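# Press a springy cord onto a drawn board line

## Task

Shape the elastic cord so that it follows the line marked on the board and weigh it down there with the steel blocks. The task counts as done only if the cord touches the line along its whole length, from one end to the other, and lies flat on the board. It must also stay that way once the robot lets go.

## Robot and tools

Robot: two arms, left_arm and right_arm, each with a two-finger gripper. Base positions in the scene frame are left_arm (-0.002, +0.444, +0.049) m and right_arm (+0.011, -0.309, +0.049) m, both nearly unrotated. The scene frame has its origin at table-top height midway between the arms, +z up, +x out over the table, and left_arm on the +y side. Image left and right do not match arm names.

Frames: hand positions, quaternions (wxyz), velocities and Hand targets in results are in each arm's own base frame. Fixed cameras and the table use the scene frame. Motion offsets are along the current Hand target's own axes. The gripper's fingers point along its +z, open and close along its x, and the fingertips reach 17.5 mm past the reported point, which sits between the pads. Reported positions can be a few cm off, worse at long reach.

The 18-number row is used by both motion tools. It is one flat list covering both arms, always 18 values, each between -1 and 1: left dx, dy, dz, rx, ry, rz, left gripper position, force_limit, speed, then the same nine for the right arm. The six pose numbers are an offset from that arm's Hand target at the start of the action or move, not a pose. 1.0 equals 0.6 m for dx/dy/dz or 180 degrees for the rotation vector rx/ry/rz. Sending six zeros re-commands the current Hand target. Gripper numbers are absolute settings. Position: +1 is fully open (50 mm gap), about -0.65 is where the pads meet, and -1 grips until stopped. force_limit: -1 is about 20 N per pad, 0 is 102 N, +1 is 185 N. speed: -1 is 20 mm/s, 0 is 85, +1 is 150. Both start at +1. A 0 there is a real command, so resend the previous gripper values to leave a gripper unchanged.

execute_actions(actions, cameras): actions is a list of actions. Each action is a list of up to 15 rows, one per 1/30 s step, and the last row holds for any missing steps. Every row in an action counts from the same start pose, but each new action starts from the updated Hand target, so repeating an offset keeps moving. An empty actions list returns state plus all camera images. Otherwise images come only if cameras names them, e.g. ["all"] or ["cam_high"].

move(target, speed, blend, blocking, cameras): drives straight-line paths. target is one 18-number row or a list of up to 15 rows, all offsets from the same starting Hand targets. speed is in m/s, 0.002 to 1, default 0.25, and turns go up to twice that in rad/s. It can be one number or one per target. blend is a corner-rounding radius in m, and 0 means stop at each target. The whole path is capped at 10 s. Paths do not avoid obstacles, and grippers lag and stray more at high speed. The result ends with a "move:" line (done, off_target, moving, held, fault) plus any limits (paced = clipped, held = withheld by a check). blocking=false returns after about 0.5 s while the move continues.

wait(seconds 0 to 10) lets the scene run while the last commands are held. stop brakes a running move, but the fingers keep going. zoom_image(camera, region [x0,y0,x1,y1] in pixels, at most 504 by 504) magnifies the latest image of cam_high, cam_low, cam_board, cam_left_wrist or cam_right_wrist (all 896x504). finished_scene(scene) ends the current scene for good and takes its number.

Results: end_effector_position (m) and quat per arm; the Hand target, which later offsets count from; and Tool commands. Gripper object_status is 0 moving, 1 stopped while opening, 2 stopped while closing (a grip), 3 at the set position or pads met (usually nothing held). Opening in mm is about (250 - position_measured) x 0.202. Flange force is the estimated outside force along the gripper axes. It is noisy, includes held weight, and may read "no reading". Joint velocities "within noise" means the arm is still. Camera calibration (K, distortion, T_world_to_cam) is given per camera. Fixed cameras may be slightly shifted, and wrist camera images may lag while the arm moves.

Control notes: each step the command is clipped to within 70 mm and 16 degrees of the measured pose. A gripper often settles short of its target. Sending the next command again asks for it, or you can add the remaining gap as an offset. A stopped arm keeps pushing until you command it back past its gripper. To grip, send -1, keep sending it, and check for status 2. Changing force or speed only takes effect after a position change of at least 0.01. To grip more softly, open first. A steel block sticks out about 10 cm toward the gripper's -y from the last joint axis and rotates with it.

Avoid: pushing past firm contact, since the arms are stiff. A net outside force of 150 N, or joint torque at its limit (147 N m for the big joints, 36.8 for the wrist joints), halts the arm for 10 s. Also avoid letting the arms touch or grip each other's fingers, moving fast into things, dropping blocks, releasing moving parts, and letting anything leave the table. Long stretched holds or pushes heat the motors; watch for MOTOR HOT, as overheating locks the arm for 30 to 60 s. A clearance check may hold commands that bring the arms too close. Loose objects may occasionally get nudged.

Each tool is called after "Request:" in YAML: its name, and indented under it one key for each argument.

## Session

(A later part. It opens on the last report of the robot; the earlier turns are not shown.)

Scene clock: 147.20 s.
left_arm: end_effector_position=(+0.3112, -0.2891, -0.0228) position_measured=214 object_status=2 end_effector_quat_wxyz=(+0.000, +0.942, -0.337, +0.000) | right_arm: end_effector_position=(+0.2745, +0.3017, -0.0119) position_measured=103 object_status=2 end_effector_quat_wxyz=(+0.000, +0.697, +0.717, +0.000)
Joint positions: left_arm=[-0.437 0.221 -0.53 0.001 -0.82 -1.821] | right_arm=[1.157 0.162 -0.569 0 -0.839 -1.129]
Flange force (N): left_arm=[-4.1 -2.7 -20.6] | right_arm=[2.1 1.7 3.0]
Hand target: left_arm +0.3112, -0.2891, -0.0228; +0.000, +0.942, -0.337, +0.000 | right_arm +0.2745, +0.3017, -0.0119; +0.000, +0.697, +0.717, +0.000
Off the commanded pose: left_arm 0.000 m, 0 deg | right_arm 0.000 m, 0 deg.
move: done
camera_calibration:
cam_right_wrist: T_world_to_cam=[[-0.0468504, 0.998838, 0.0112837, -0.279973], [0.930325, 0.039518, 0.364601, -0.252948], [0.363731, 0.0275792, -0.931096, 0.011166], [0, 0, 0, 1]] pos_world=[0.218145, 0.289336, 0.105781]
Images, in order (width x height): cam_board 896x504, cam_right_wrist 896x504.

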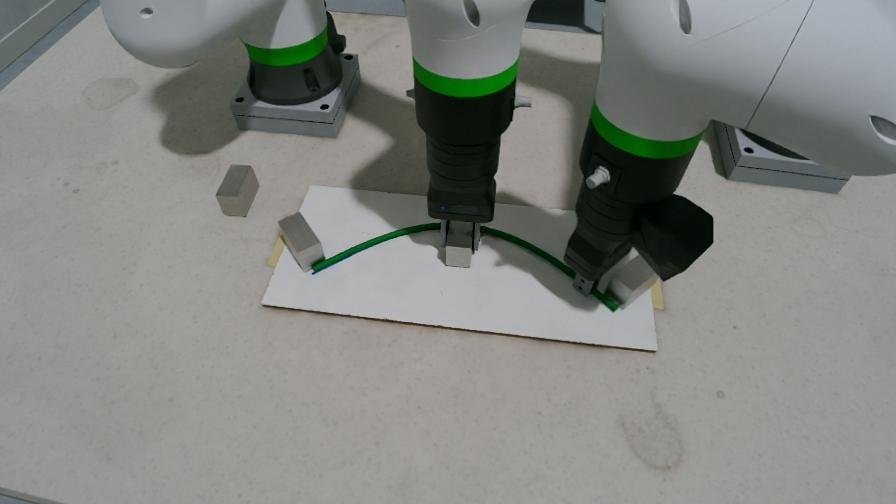

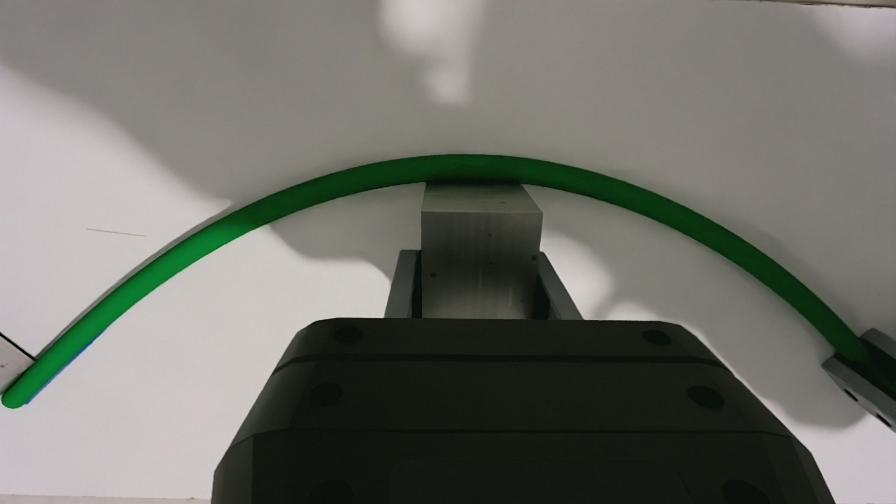

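Request:
move:
  target:
    - [0,0,0,0,0,0,-1,-0.8,-0.5,0,-0.0013,0.0005,0,0,0,-1,-0.8,-0.5]
    - [0,0,0,0,0,0,0,-0.8,-1,0,-0.0013,0.0008,0,0,0,0.7,-0.8,-0.5]
    - [0,0,-0.138,0,0,0,0,-0.8,-0.5,0,-0.0013,-0.12,0,0,0,0.7,-0.8,-0.5]
    - [-0.06,-0.0638,-0.138,0,0,-0.4856,0.7,-0.8,0,-0.3228,0.0498,-0.12,0,0,-0.2304,0.7,-0.8,-0.5]
  speed: [0.1,0.1,0.2,0.45]
  cameras: ["cam_board","cam_left_wrist","cam_right_wrist"]

Request:
zoom_image:
  camera: "cam_board"
  region: [420, 200, 660, 330]

Request:
zoom_image:
  camera: "cam_board"
  region: [270, 200, 440, 300]

Scene clock: 160.43 s.
left_arm: end_effector_position=(+0.3076, -0.2367, +0.0600) position_measured=48 object_status=3 end_effector_quat_wxyz=(+0.000, +0.913, +0.407, +0.000) | right_arm: end_effector_position=(+0.3098, +0.1089, +0.0600) position_measured=48 object_status=3 end_effector_quat_wxyz=(+0.000, +0.398, +0.917, +0.000)
Joint positions: left_arm=[-0.314 -0.009 -0.547 0.001 -1.032 -0.419] | right_arm=[0.745 -0.175 -0.697 0 -1.049 0.007]
Flange force (N): left_arm=[2.5 -0.1 -0.4] | right_arm=[-0.2 1.9 -2.5]
Hand target: left_arm +0.3076, -0.2367, +0.0600; +0.000, +0.913, +0.407, +0.000 | right_arm +0.3098, +0.1089, +0.0600; +0.000, +0.398, +0.917, +0.000
Off the commanded pose: left_arm 0.000 m, 0 deg | right_arm 0.000 m, 0 deg.
move: done
camera_calibration:
cam_left_wrist: T_world_to_cam=[[0.667475, 0.744632, -0.000135842, -0.019], [0.699566, -0.627016, 0.342722, -0.37058], [0.255117, -0.228853, -0.939437, 0.0547852], [0, 0, 0, 1]] pos_world=[0.25795, -0.205674, 0.17847]
cam_right_wrist: T_world_to_cam=[[-0.696592, 0.717384, 0.0108835, 0.14541], [0.670756, 0.645782, 0.364764, -0.290002], [0.254648, 0.261392, -0.931036, 0.0789251], [0, 0, 0, 1]] pos_world=[0.275713, 0.0623327, 0.177682]
Images, in order (width x height): cam_board 896x504, cam_left_wrist 896x504, cam_right_wrist 896x504.

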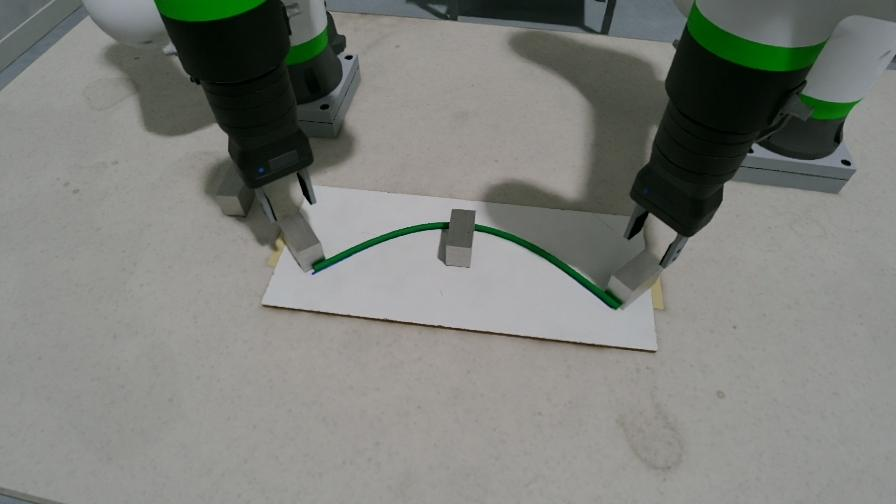

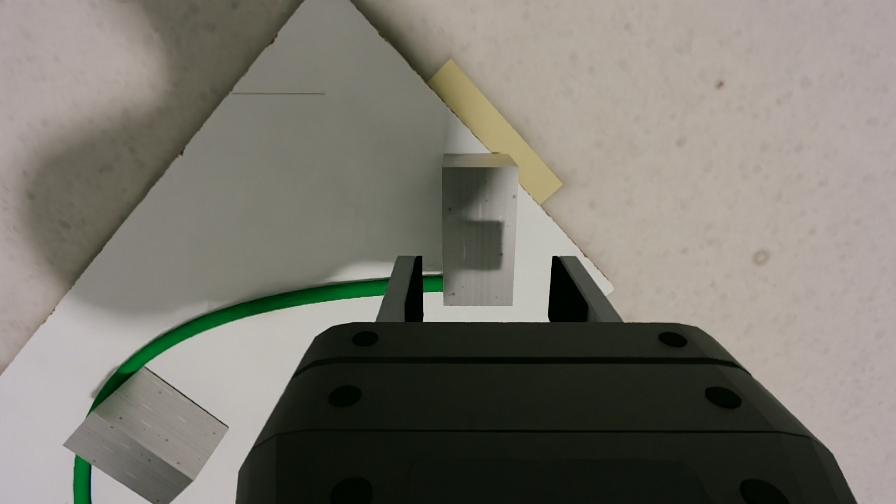

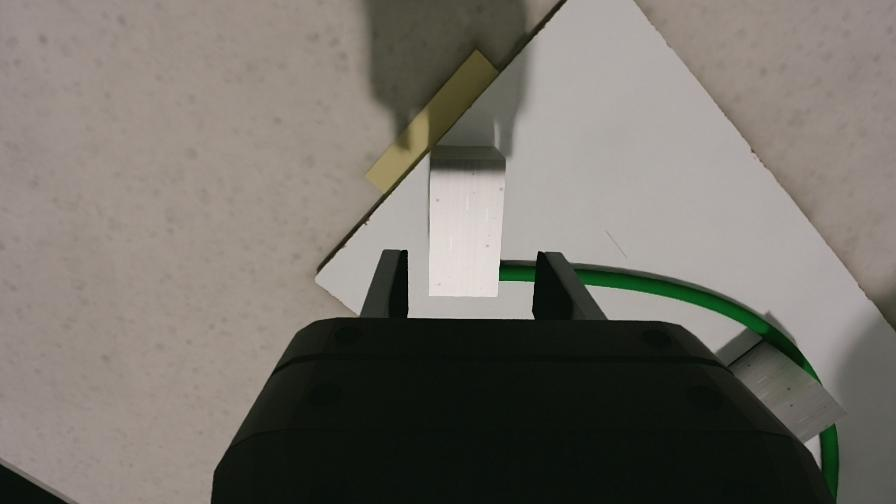

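Scaled by 2.100 from the camera's 896x504 image, which has a finer 1280x720 frame.

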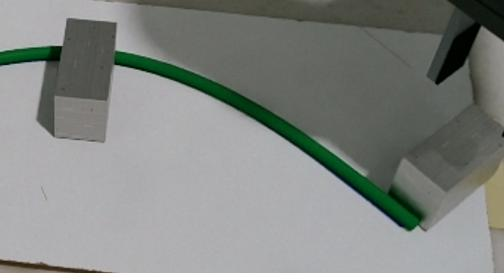

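Scaled by 2.965 from the camera's 896x504 image, which has a finer 1280x720 frame.

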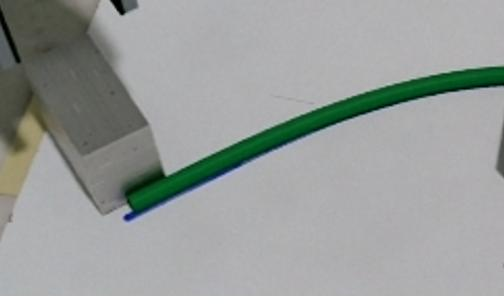

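Request:
move:
  target:
    - [0,0,0.1198,0,0,0,0.7,-0.8,-0.5,0,0,0.1198,0,0,0,0.7,-0.8,-0.5]
    - [0,0,0.1198,0,0,0,-1,-0.8,-0.7,0,0,0.1198,0,0,0,-1,-0.8,-0.7]
    - [0,0.0045,0.1195,0,0,0,-1,-0.8,-0.7,0,0.007,0.1195,0,0,0,-1,-0.8,-0.7]
  speed: [0.2,0.1,0.03]
  cameras: ["cam_board"]

Request:
zoom_image:
  camera: "cam_board"
  region: [420, 200, 660, 330]

Request:
zoom_image:
  camera: "cam_board"
  region: [270, 200, 440, 300]

Scene clock: 167.33 s.
left_arm: end_effector_position=(+0.3096, -0.2385, -0.0117) position_measured=103 object_status=2 end_effector_quat_wxyz=(+0.000, +0.913, +0.407, +0.000) | right_arm: end_effector_position=(+0.3129, +0.1118, -0.0117) position_measured=103 object_status=2 end_effector_quat_wxyz=(+0.000, +0.398, +0.917, +0.000)
Joint positions: left_arm=[-0.317 0.123 -0.615 0.001 -0.833 -0.416] | right_arm=[0.745 -0.024 -0.771 0 -0.824 0.007]
Flange force (N): left_arm=[2.3 0.0 6.0] | right_arm=[-0.6 1.7 2.9]
Hand target: left_arm +0.3096, -0.2385, -0.0117; +0.000, +0.913, +0.407, +0.000 | right_arm +0.3129, +0.1118, -0.0117; +0.000, +0.398, +0.917, +0.000
Off the commanded pose: left_arm 0.000 m, 0 deg | right_arm 0.000 m, 0 deg.
move: done
Images, in order (width x height): cam_board 896x504.

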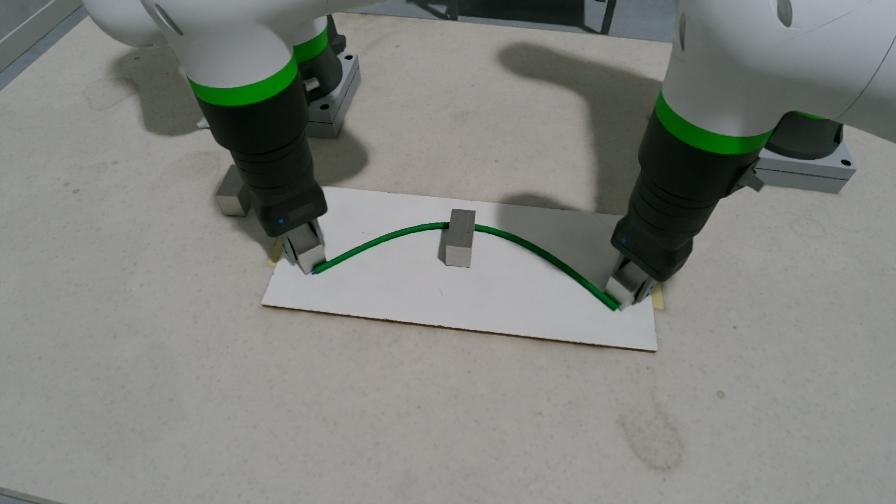

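Scaled by 2.100 from the camera's 896x504 image, which has a finer 1280x720 frame.

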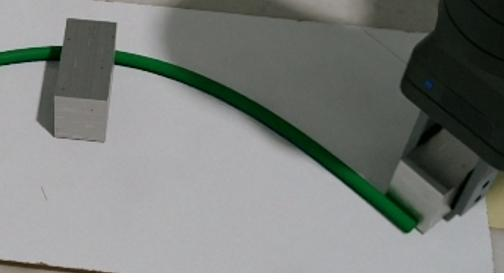

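Scaled by 2.965 from the camera's 896x504 image, which has a finer 1280x720 frame.

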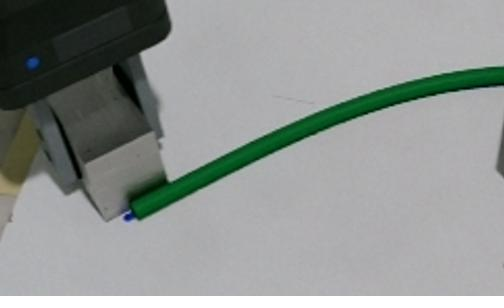

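Request:
move:
  target:
    - [0,0,0.0006,0,0,0,-1,-0.8,-0.7,0,0,0.0006,0,0,0,-1,-0.8,-0.7]
    - [0,0,0.0006,0,0,0,0.6,-0.8,-0.3,0,0,0.0006,0,0,0,0.6,-0.8,-0.3]
    - [0,0,-0.11,0,0,0,0.6,-0.8,-0.3,0,0,-0.11,0,0,0,0.6,-0.8,-0.3]
    - [-0.061,0.0582,-0.103,0,0,0.4856,0,-0.8,-0.3,0.0632,0.0535,-0.103,0,0,-0.495,0,-0.8,-0.3]
  speed: [0.1,0.1,0.2,0.4]
  cameras: ["cam_board","cam_left_wrist","cam_right_wrist"]

Request:
zoom_image:
  camera: "cam_left_wrist"
  region: [340, 60, 640, 330]

Request:
zoom_image:
  camera: "cam_right_wrist"
  region: [340, 60, 640, 330]

Scene clock: 182.30 s.
left_arm: end_effector_position=(+0.3111, -0.2890, +0.0501) position_measured=152 object_status=3 end_effector_quat_wxyz=(+0.000, +0.942, -0.337, +0.000) | right_arm: end_effector_position=(+0.3104, +0.1614, +0.0501) position_measured=152 object_status=3 end_effector_quat_wxyz=(+0.000, -0.360, +0.933, +0.000)
Joint positions: left_arm=[-0.437 0.097 -0.463 0.001 -1.01 -1.821] | right_arm=[0.86 -0.097 -0.657 0 -1.01 1.447]
Flange force (N): left_arm=[0.6 -1.8 0.1] | right_arm=[-1.7 0.0 -2.5]
Hand target: left_arm +0.3111, -0.2890, +0.0501; +0.000, +0.942, -0.337, +0.000 | right_arm +0.3104, +0.1614, +0.0501; +0.000, -0.360, +0.933, +0.000
Off the commanded pose: left_arm 0.000 m, 0 deg | right_arm 0.000 m, 0 deg.
move: done
camera_calibration:
cam_left_wrist: T_world_to_cam=[[0.77406, -0.633112, 0.000591081, -0.413722], [-0.594926, -0.727053, 0.342719, -0.0286546], [-0.21655, -0.265637, -0.939438, 0.168724], [0, 0, 0, 1]] pos_world=[0.339735, -0.237946, 0.16857]
cam_right_wrist: T_world_to_cam=[[-0.728238, -0.685249, 0.0101307, 0.34457], [-0.63545, 0.680704, 0.364479, 0.0791547], [-0.256655, 0.25899, -0.931156, 0.215025], [0, 0, 0, 1]] pos_world=[0.356415, 0.126546, 0.167881]
Images, in order (width x height): cam_board 896x504, cam_left_wrist 896x504, cam_right_wrist 896x504.

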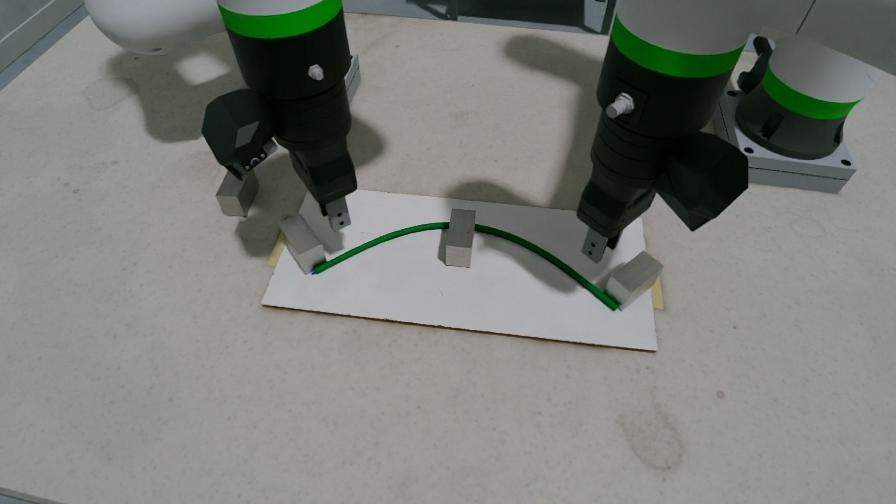

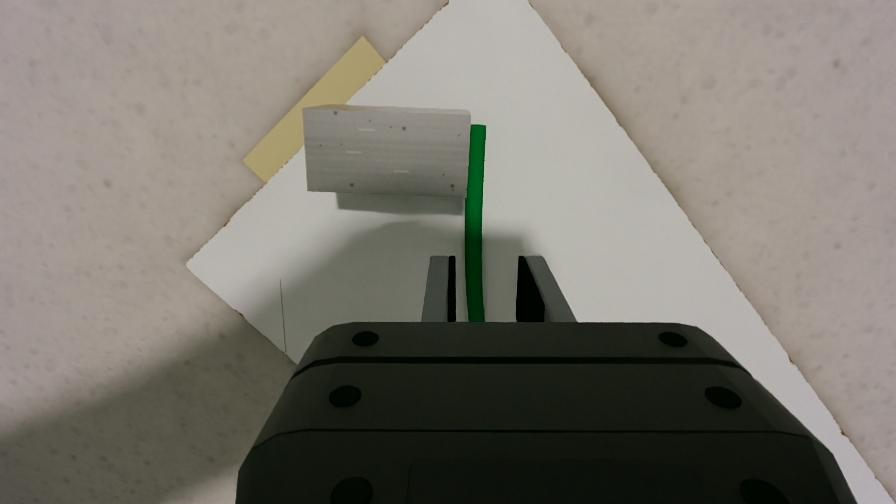

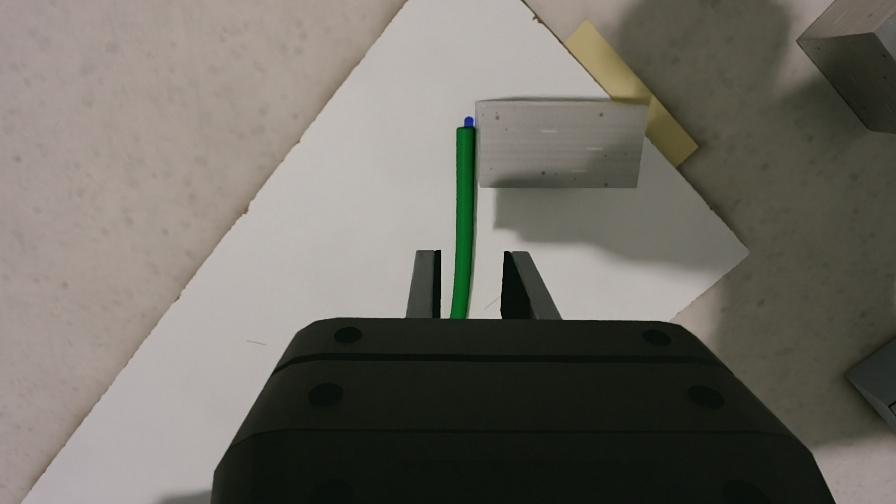

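Scaled by 1.680 from the camera's 896x504 image, which has a finer 1280x720 frame.

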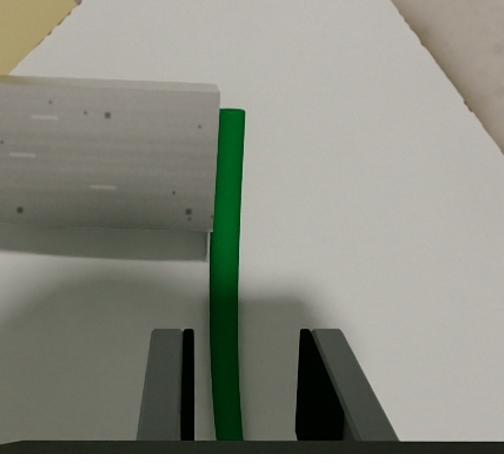

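Scaled by 1.680 from the camera's 896x504 image, which has a finer 1280x720 frame.

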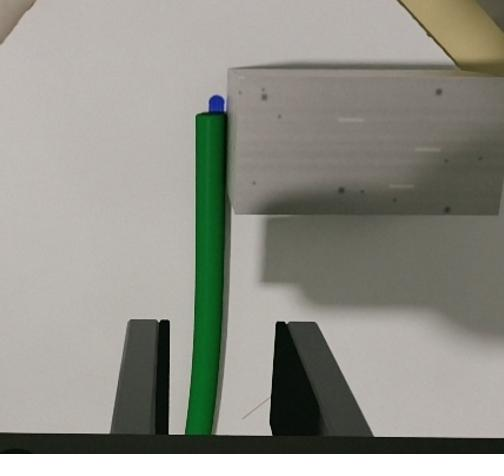

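Request:
move:
  target:
    - [0,0,0.121,0,0,0,0,-0.8,-0.5,0,0,0.121,0,0,0,0,-0.8,-0.5]
    - [0,0,0.121,0,0,0,-1,-0.8,-1,0,0,0.121,0,0,0,-1,-0.8,-1]
    - [0,0.0063,0.1206,0,0,0,-1,-0.8,-1,0,-0.0063,0.1206,0,0,0,-1,-0.8,-1]
    - [0,0.0063,0.1206,0,0,0,0,-0.8,-1,0,-0.0063,0.1206,0,0,0,0,-0.8,-1]
    - [0,0.0063,0.03,0,0,0,0,-0.8,-1,0,-0.0063,0.03,0,0,0,0,-0.8,-1]
  speed: [0.15,0.1,0.02,0.1,0.15]
  cameras: ["cam_board","cam_left_wrist","cam_right_wrist"]

Request:
zoom_image:
  camera: "cam_board"
  region: [270, 190, 640, 330]

Request:
zoom_image:
  camera: "cam_right_wrist"
  region: [340, 60, 640, 330]

Scene clock: 194.73 s.
left_arm: end_effector_position=(+0.3087, -0.2920, +0.0321) position_measured=152 object_status=3 end_effector_quat_wxyz=(+0.000, +0.942, -0.337, +0.000) | right_arm: end_effector_position=(+0.3130, +0.1585, +0.0321) position_measured=152 object_status=3 end_effector_quat_wxyz=(+0.000, -0.360, +0.933, +0.000)
Joint positions: left_arm=[-0.446 0.125 -0.482 0.001 -0.964 -1.812] | right_arm=[0.848 -0.063 -0.677 0 -0.957 1.459]
Flange force (N): left_arm=[1.3 -1.8 0.9] | right_arm=[-1.7 -0.2 -2.0]
Hand target: left_arm +0.3087, -0.2920, +0.0321; +0.000, +0.942, -0.337, +0.000 | right_arm +0.3130, +0.1586, +0.0321; +0.000, -0.360, +0.933, +0.000
Off the commanded pose: left_arm 0.000 m, 0 deg | right_arm 0.000 m, 0 deg.
move: done
camera_calibration:
cam_left_wrist: T_world_to_cam=[[0.774079, -0.633089, 0.000633821, -0.41376], [-0.594871, -0.727007, 0.342912, -0.0261313], [-0.216633, -0.265818, -0.939367, 0.150472], [0, 0, 0, 1]] pos_world=[0.337335, -0.240946, 0.150571]
cam_right_wrist: T_world_to_cam=[[-0.728158, -0.685332, 0.0102338, 0.344693], [-0.635536, 0.680691, 0.364353, 0.0893248], [-0.256669, 0.258803, -0.931205, 0.199692], [0, 0, 0, 1]] pos_world=[0.359015, 0.123746, 0.14988]
Images, in order (width x height): cam_board 896x504, cam_left_wrist 896x504, cam_right_wrist 896x504.

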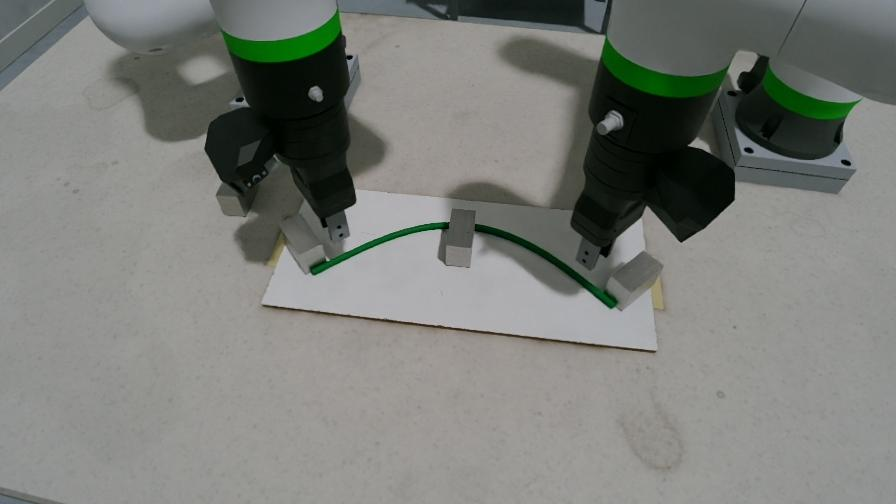

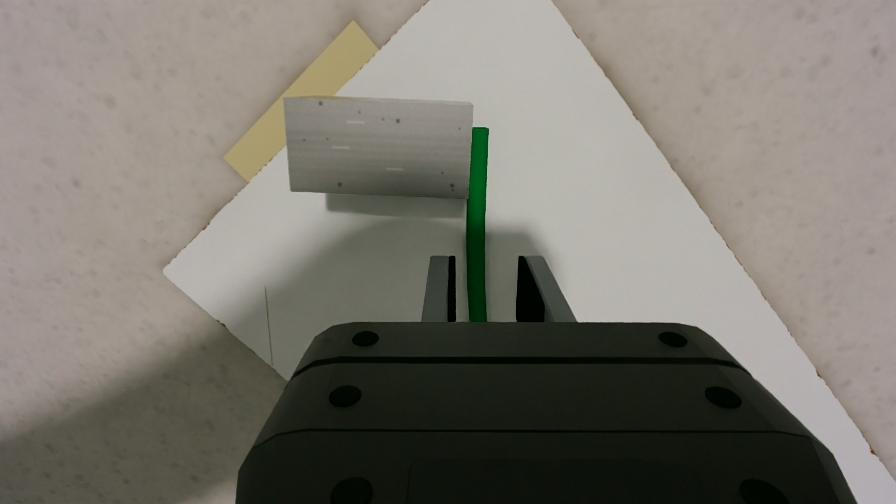

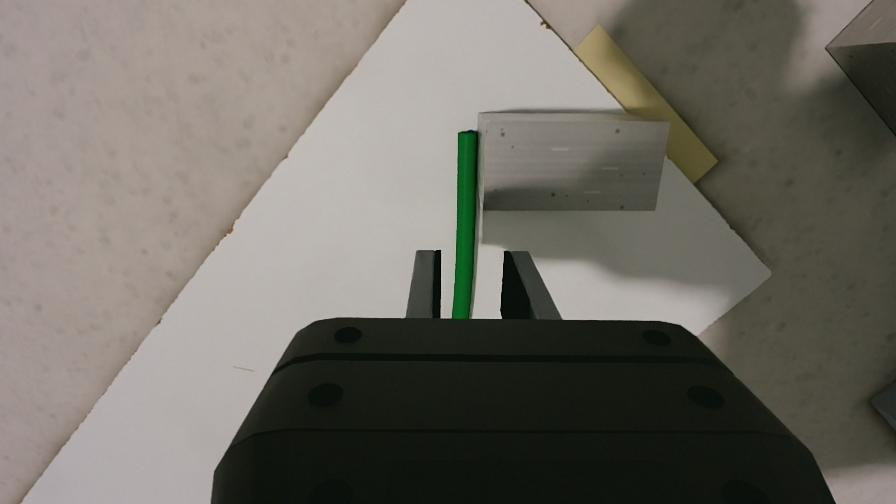

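Scaled by 1.362 from the camera's 896x504 image, which has a finer 1280x720 frame.

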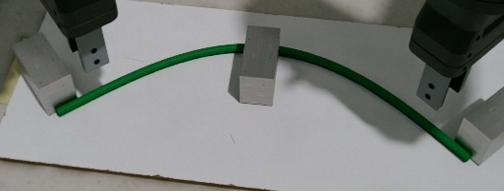

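Scaled by 1.680 from the camera's 896x504 image, which has a finer 1280x720 frame.

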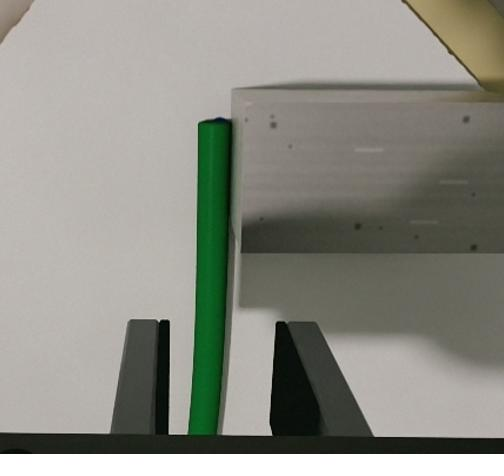

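Request:
move:
  target:
    - [0,0,-0.25,0,0,0,0,-0.8,-1,0,0,-0.25,0,0,0,0,-0.8,-1]
    - [-0.2,-0.1,-0.3,0,0,0,0,-0.8,-1,0.2,-0.1,-0.3,0,0,0,0,-0.8,-1]
  blend: [0.03,0]
  cameras: ["cam_board","cam_high"]

Request:
zoom_image:
  camera: "cam_board"
  region: [270, 190, 460, 330]

Request:
zoom_image:
  camera: "cam_board"
  region: [450, 190, 660, 330]

Request:
zoom_image:
  camera: "cam_high"
  region: [330, 290, 560, 420]

Scene clock: 201.93 s.
left_arm: end_effector_position=(+0.2540, -0.1694, +0.2120) position_measured=152 object_status=3 end_effector_quat_wxyz=(+0.000, +0.942, -0.337, +0.000) | right_arm: end_effector_position=(+0.2643, +0.0335, +0.2120) position_measured=152 object_status=3 end_effector_quat_wxyz=(+0.000, -0.360, +0.933, +0.000)
Joint positions: left_arm=[-0.148 -0.38 -0.471 0.001 -1.479 -2.111] | right_arm=[0.635 -0.502 -0.543 0 -1.529 1.672]
Flange force (N): left_arm=[-0.8 -3.9 -0.8] | right_arm=[-1.7 -1.1 -3.5]
Hand target: left_arm +0.2540, -0.1694, +0.2120; +0.000, +0.942, -0.337, +0.000 | right_arm +0.2643, +0.0335, +0.2120; +0.000, -0.360, +0.933, +0.000
Off the commanded pose: left_arm 0.000 m, 0 deg | right_arm 0.000 m, 0 deg.
move: done
Images, in order (width x height): cam_high 896x504, cam_board 896x504.

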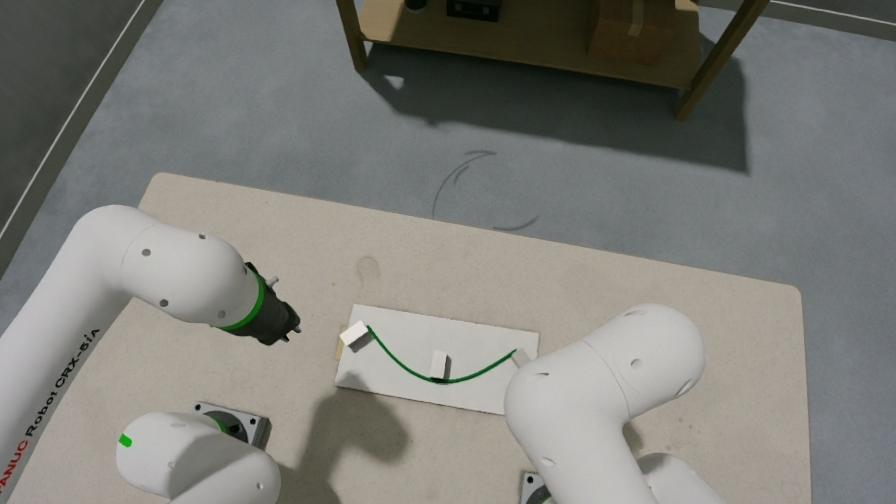

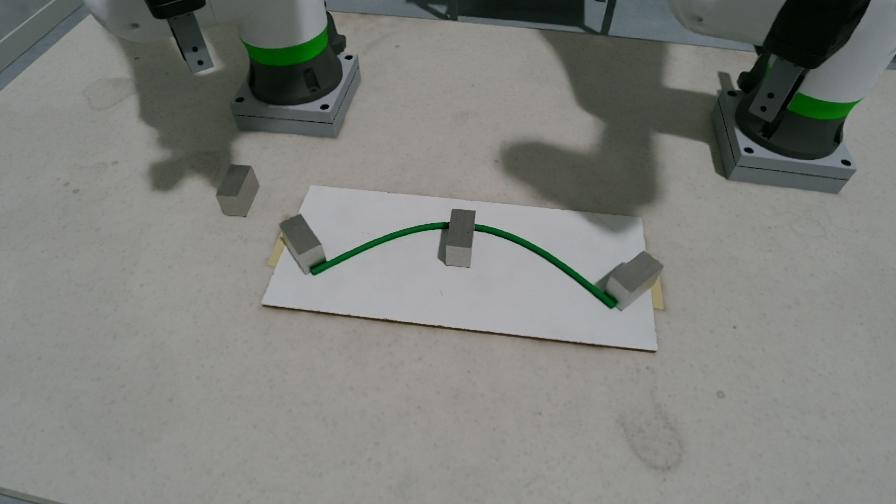

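Scaled by 2.653 from the camera's 896x504 image, which has a finer 1280x720 frame.

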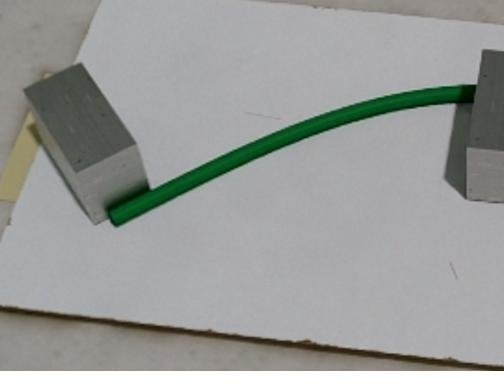

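Scaled by 2.400 from the camera's 896x504 image, which has a finer 1280x720 frame.

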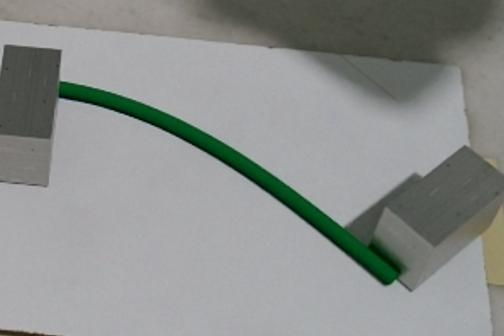

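Scaled by 2.191 from the camera's 896x504 image, which has a finer 1280x720 frame.

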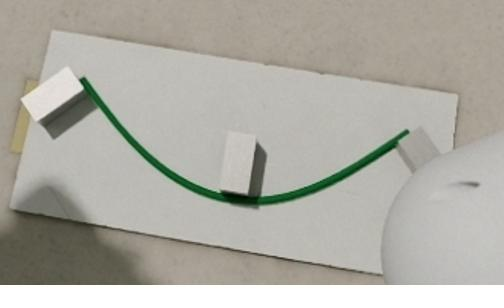

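Line fully covered.

Request:
finished_scene:
  scene: 2

The scene is finished: the task was done.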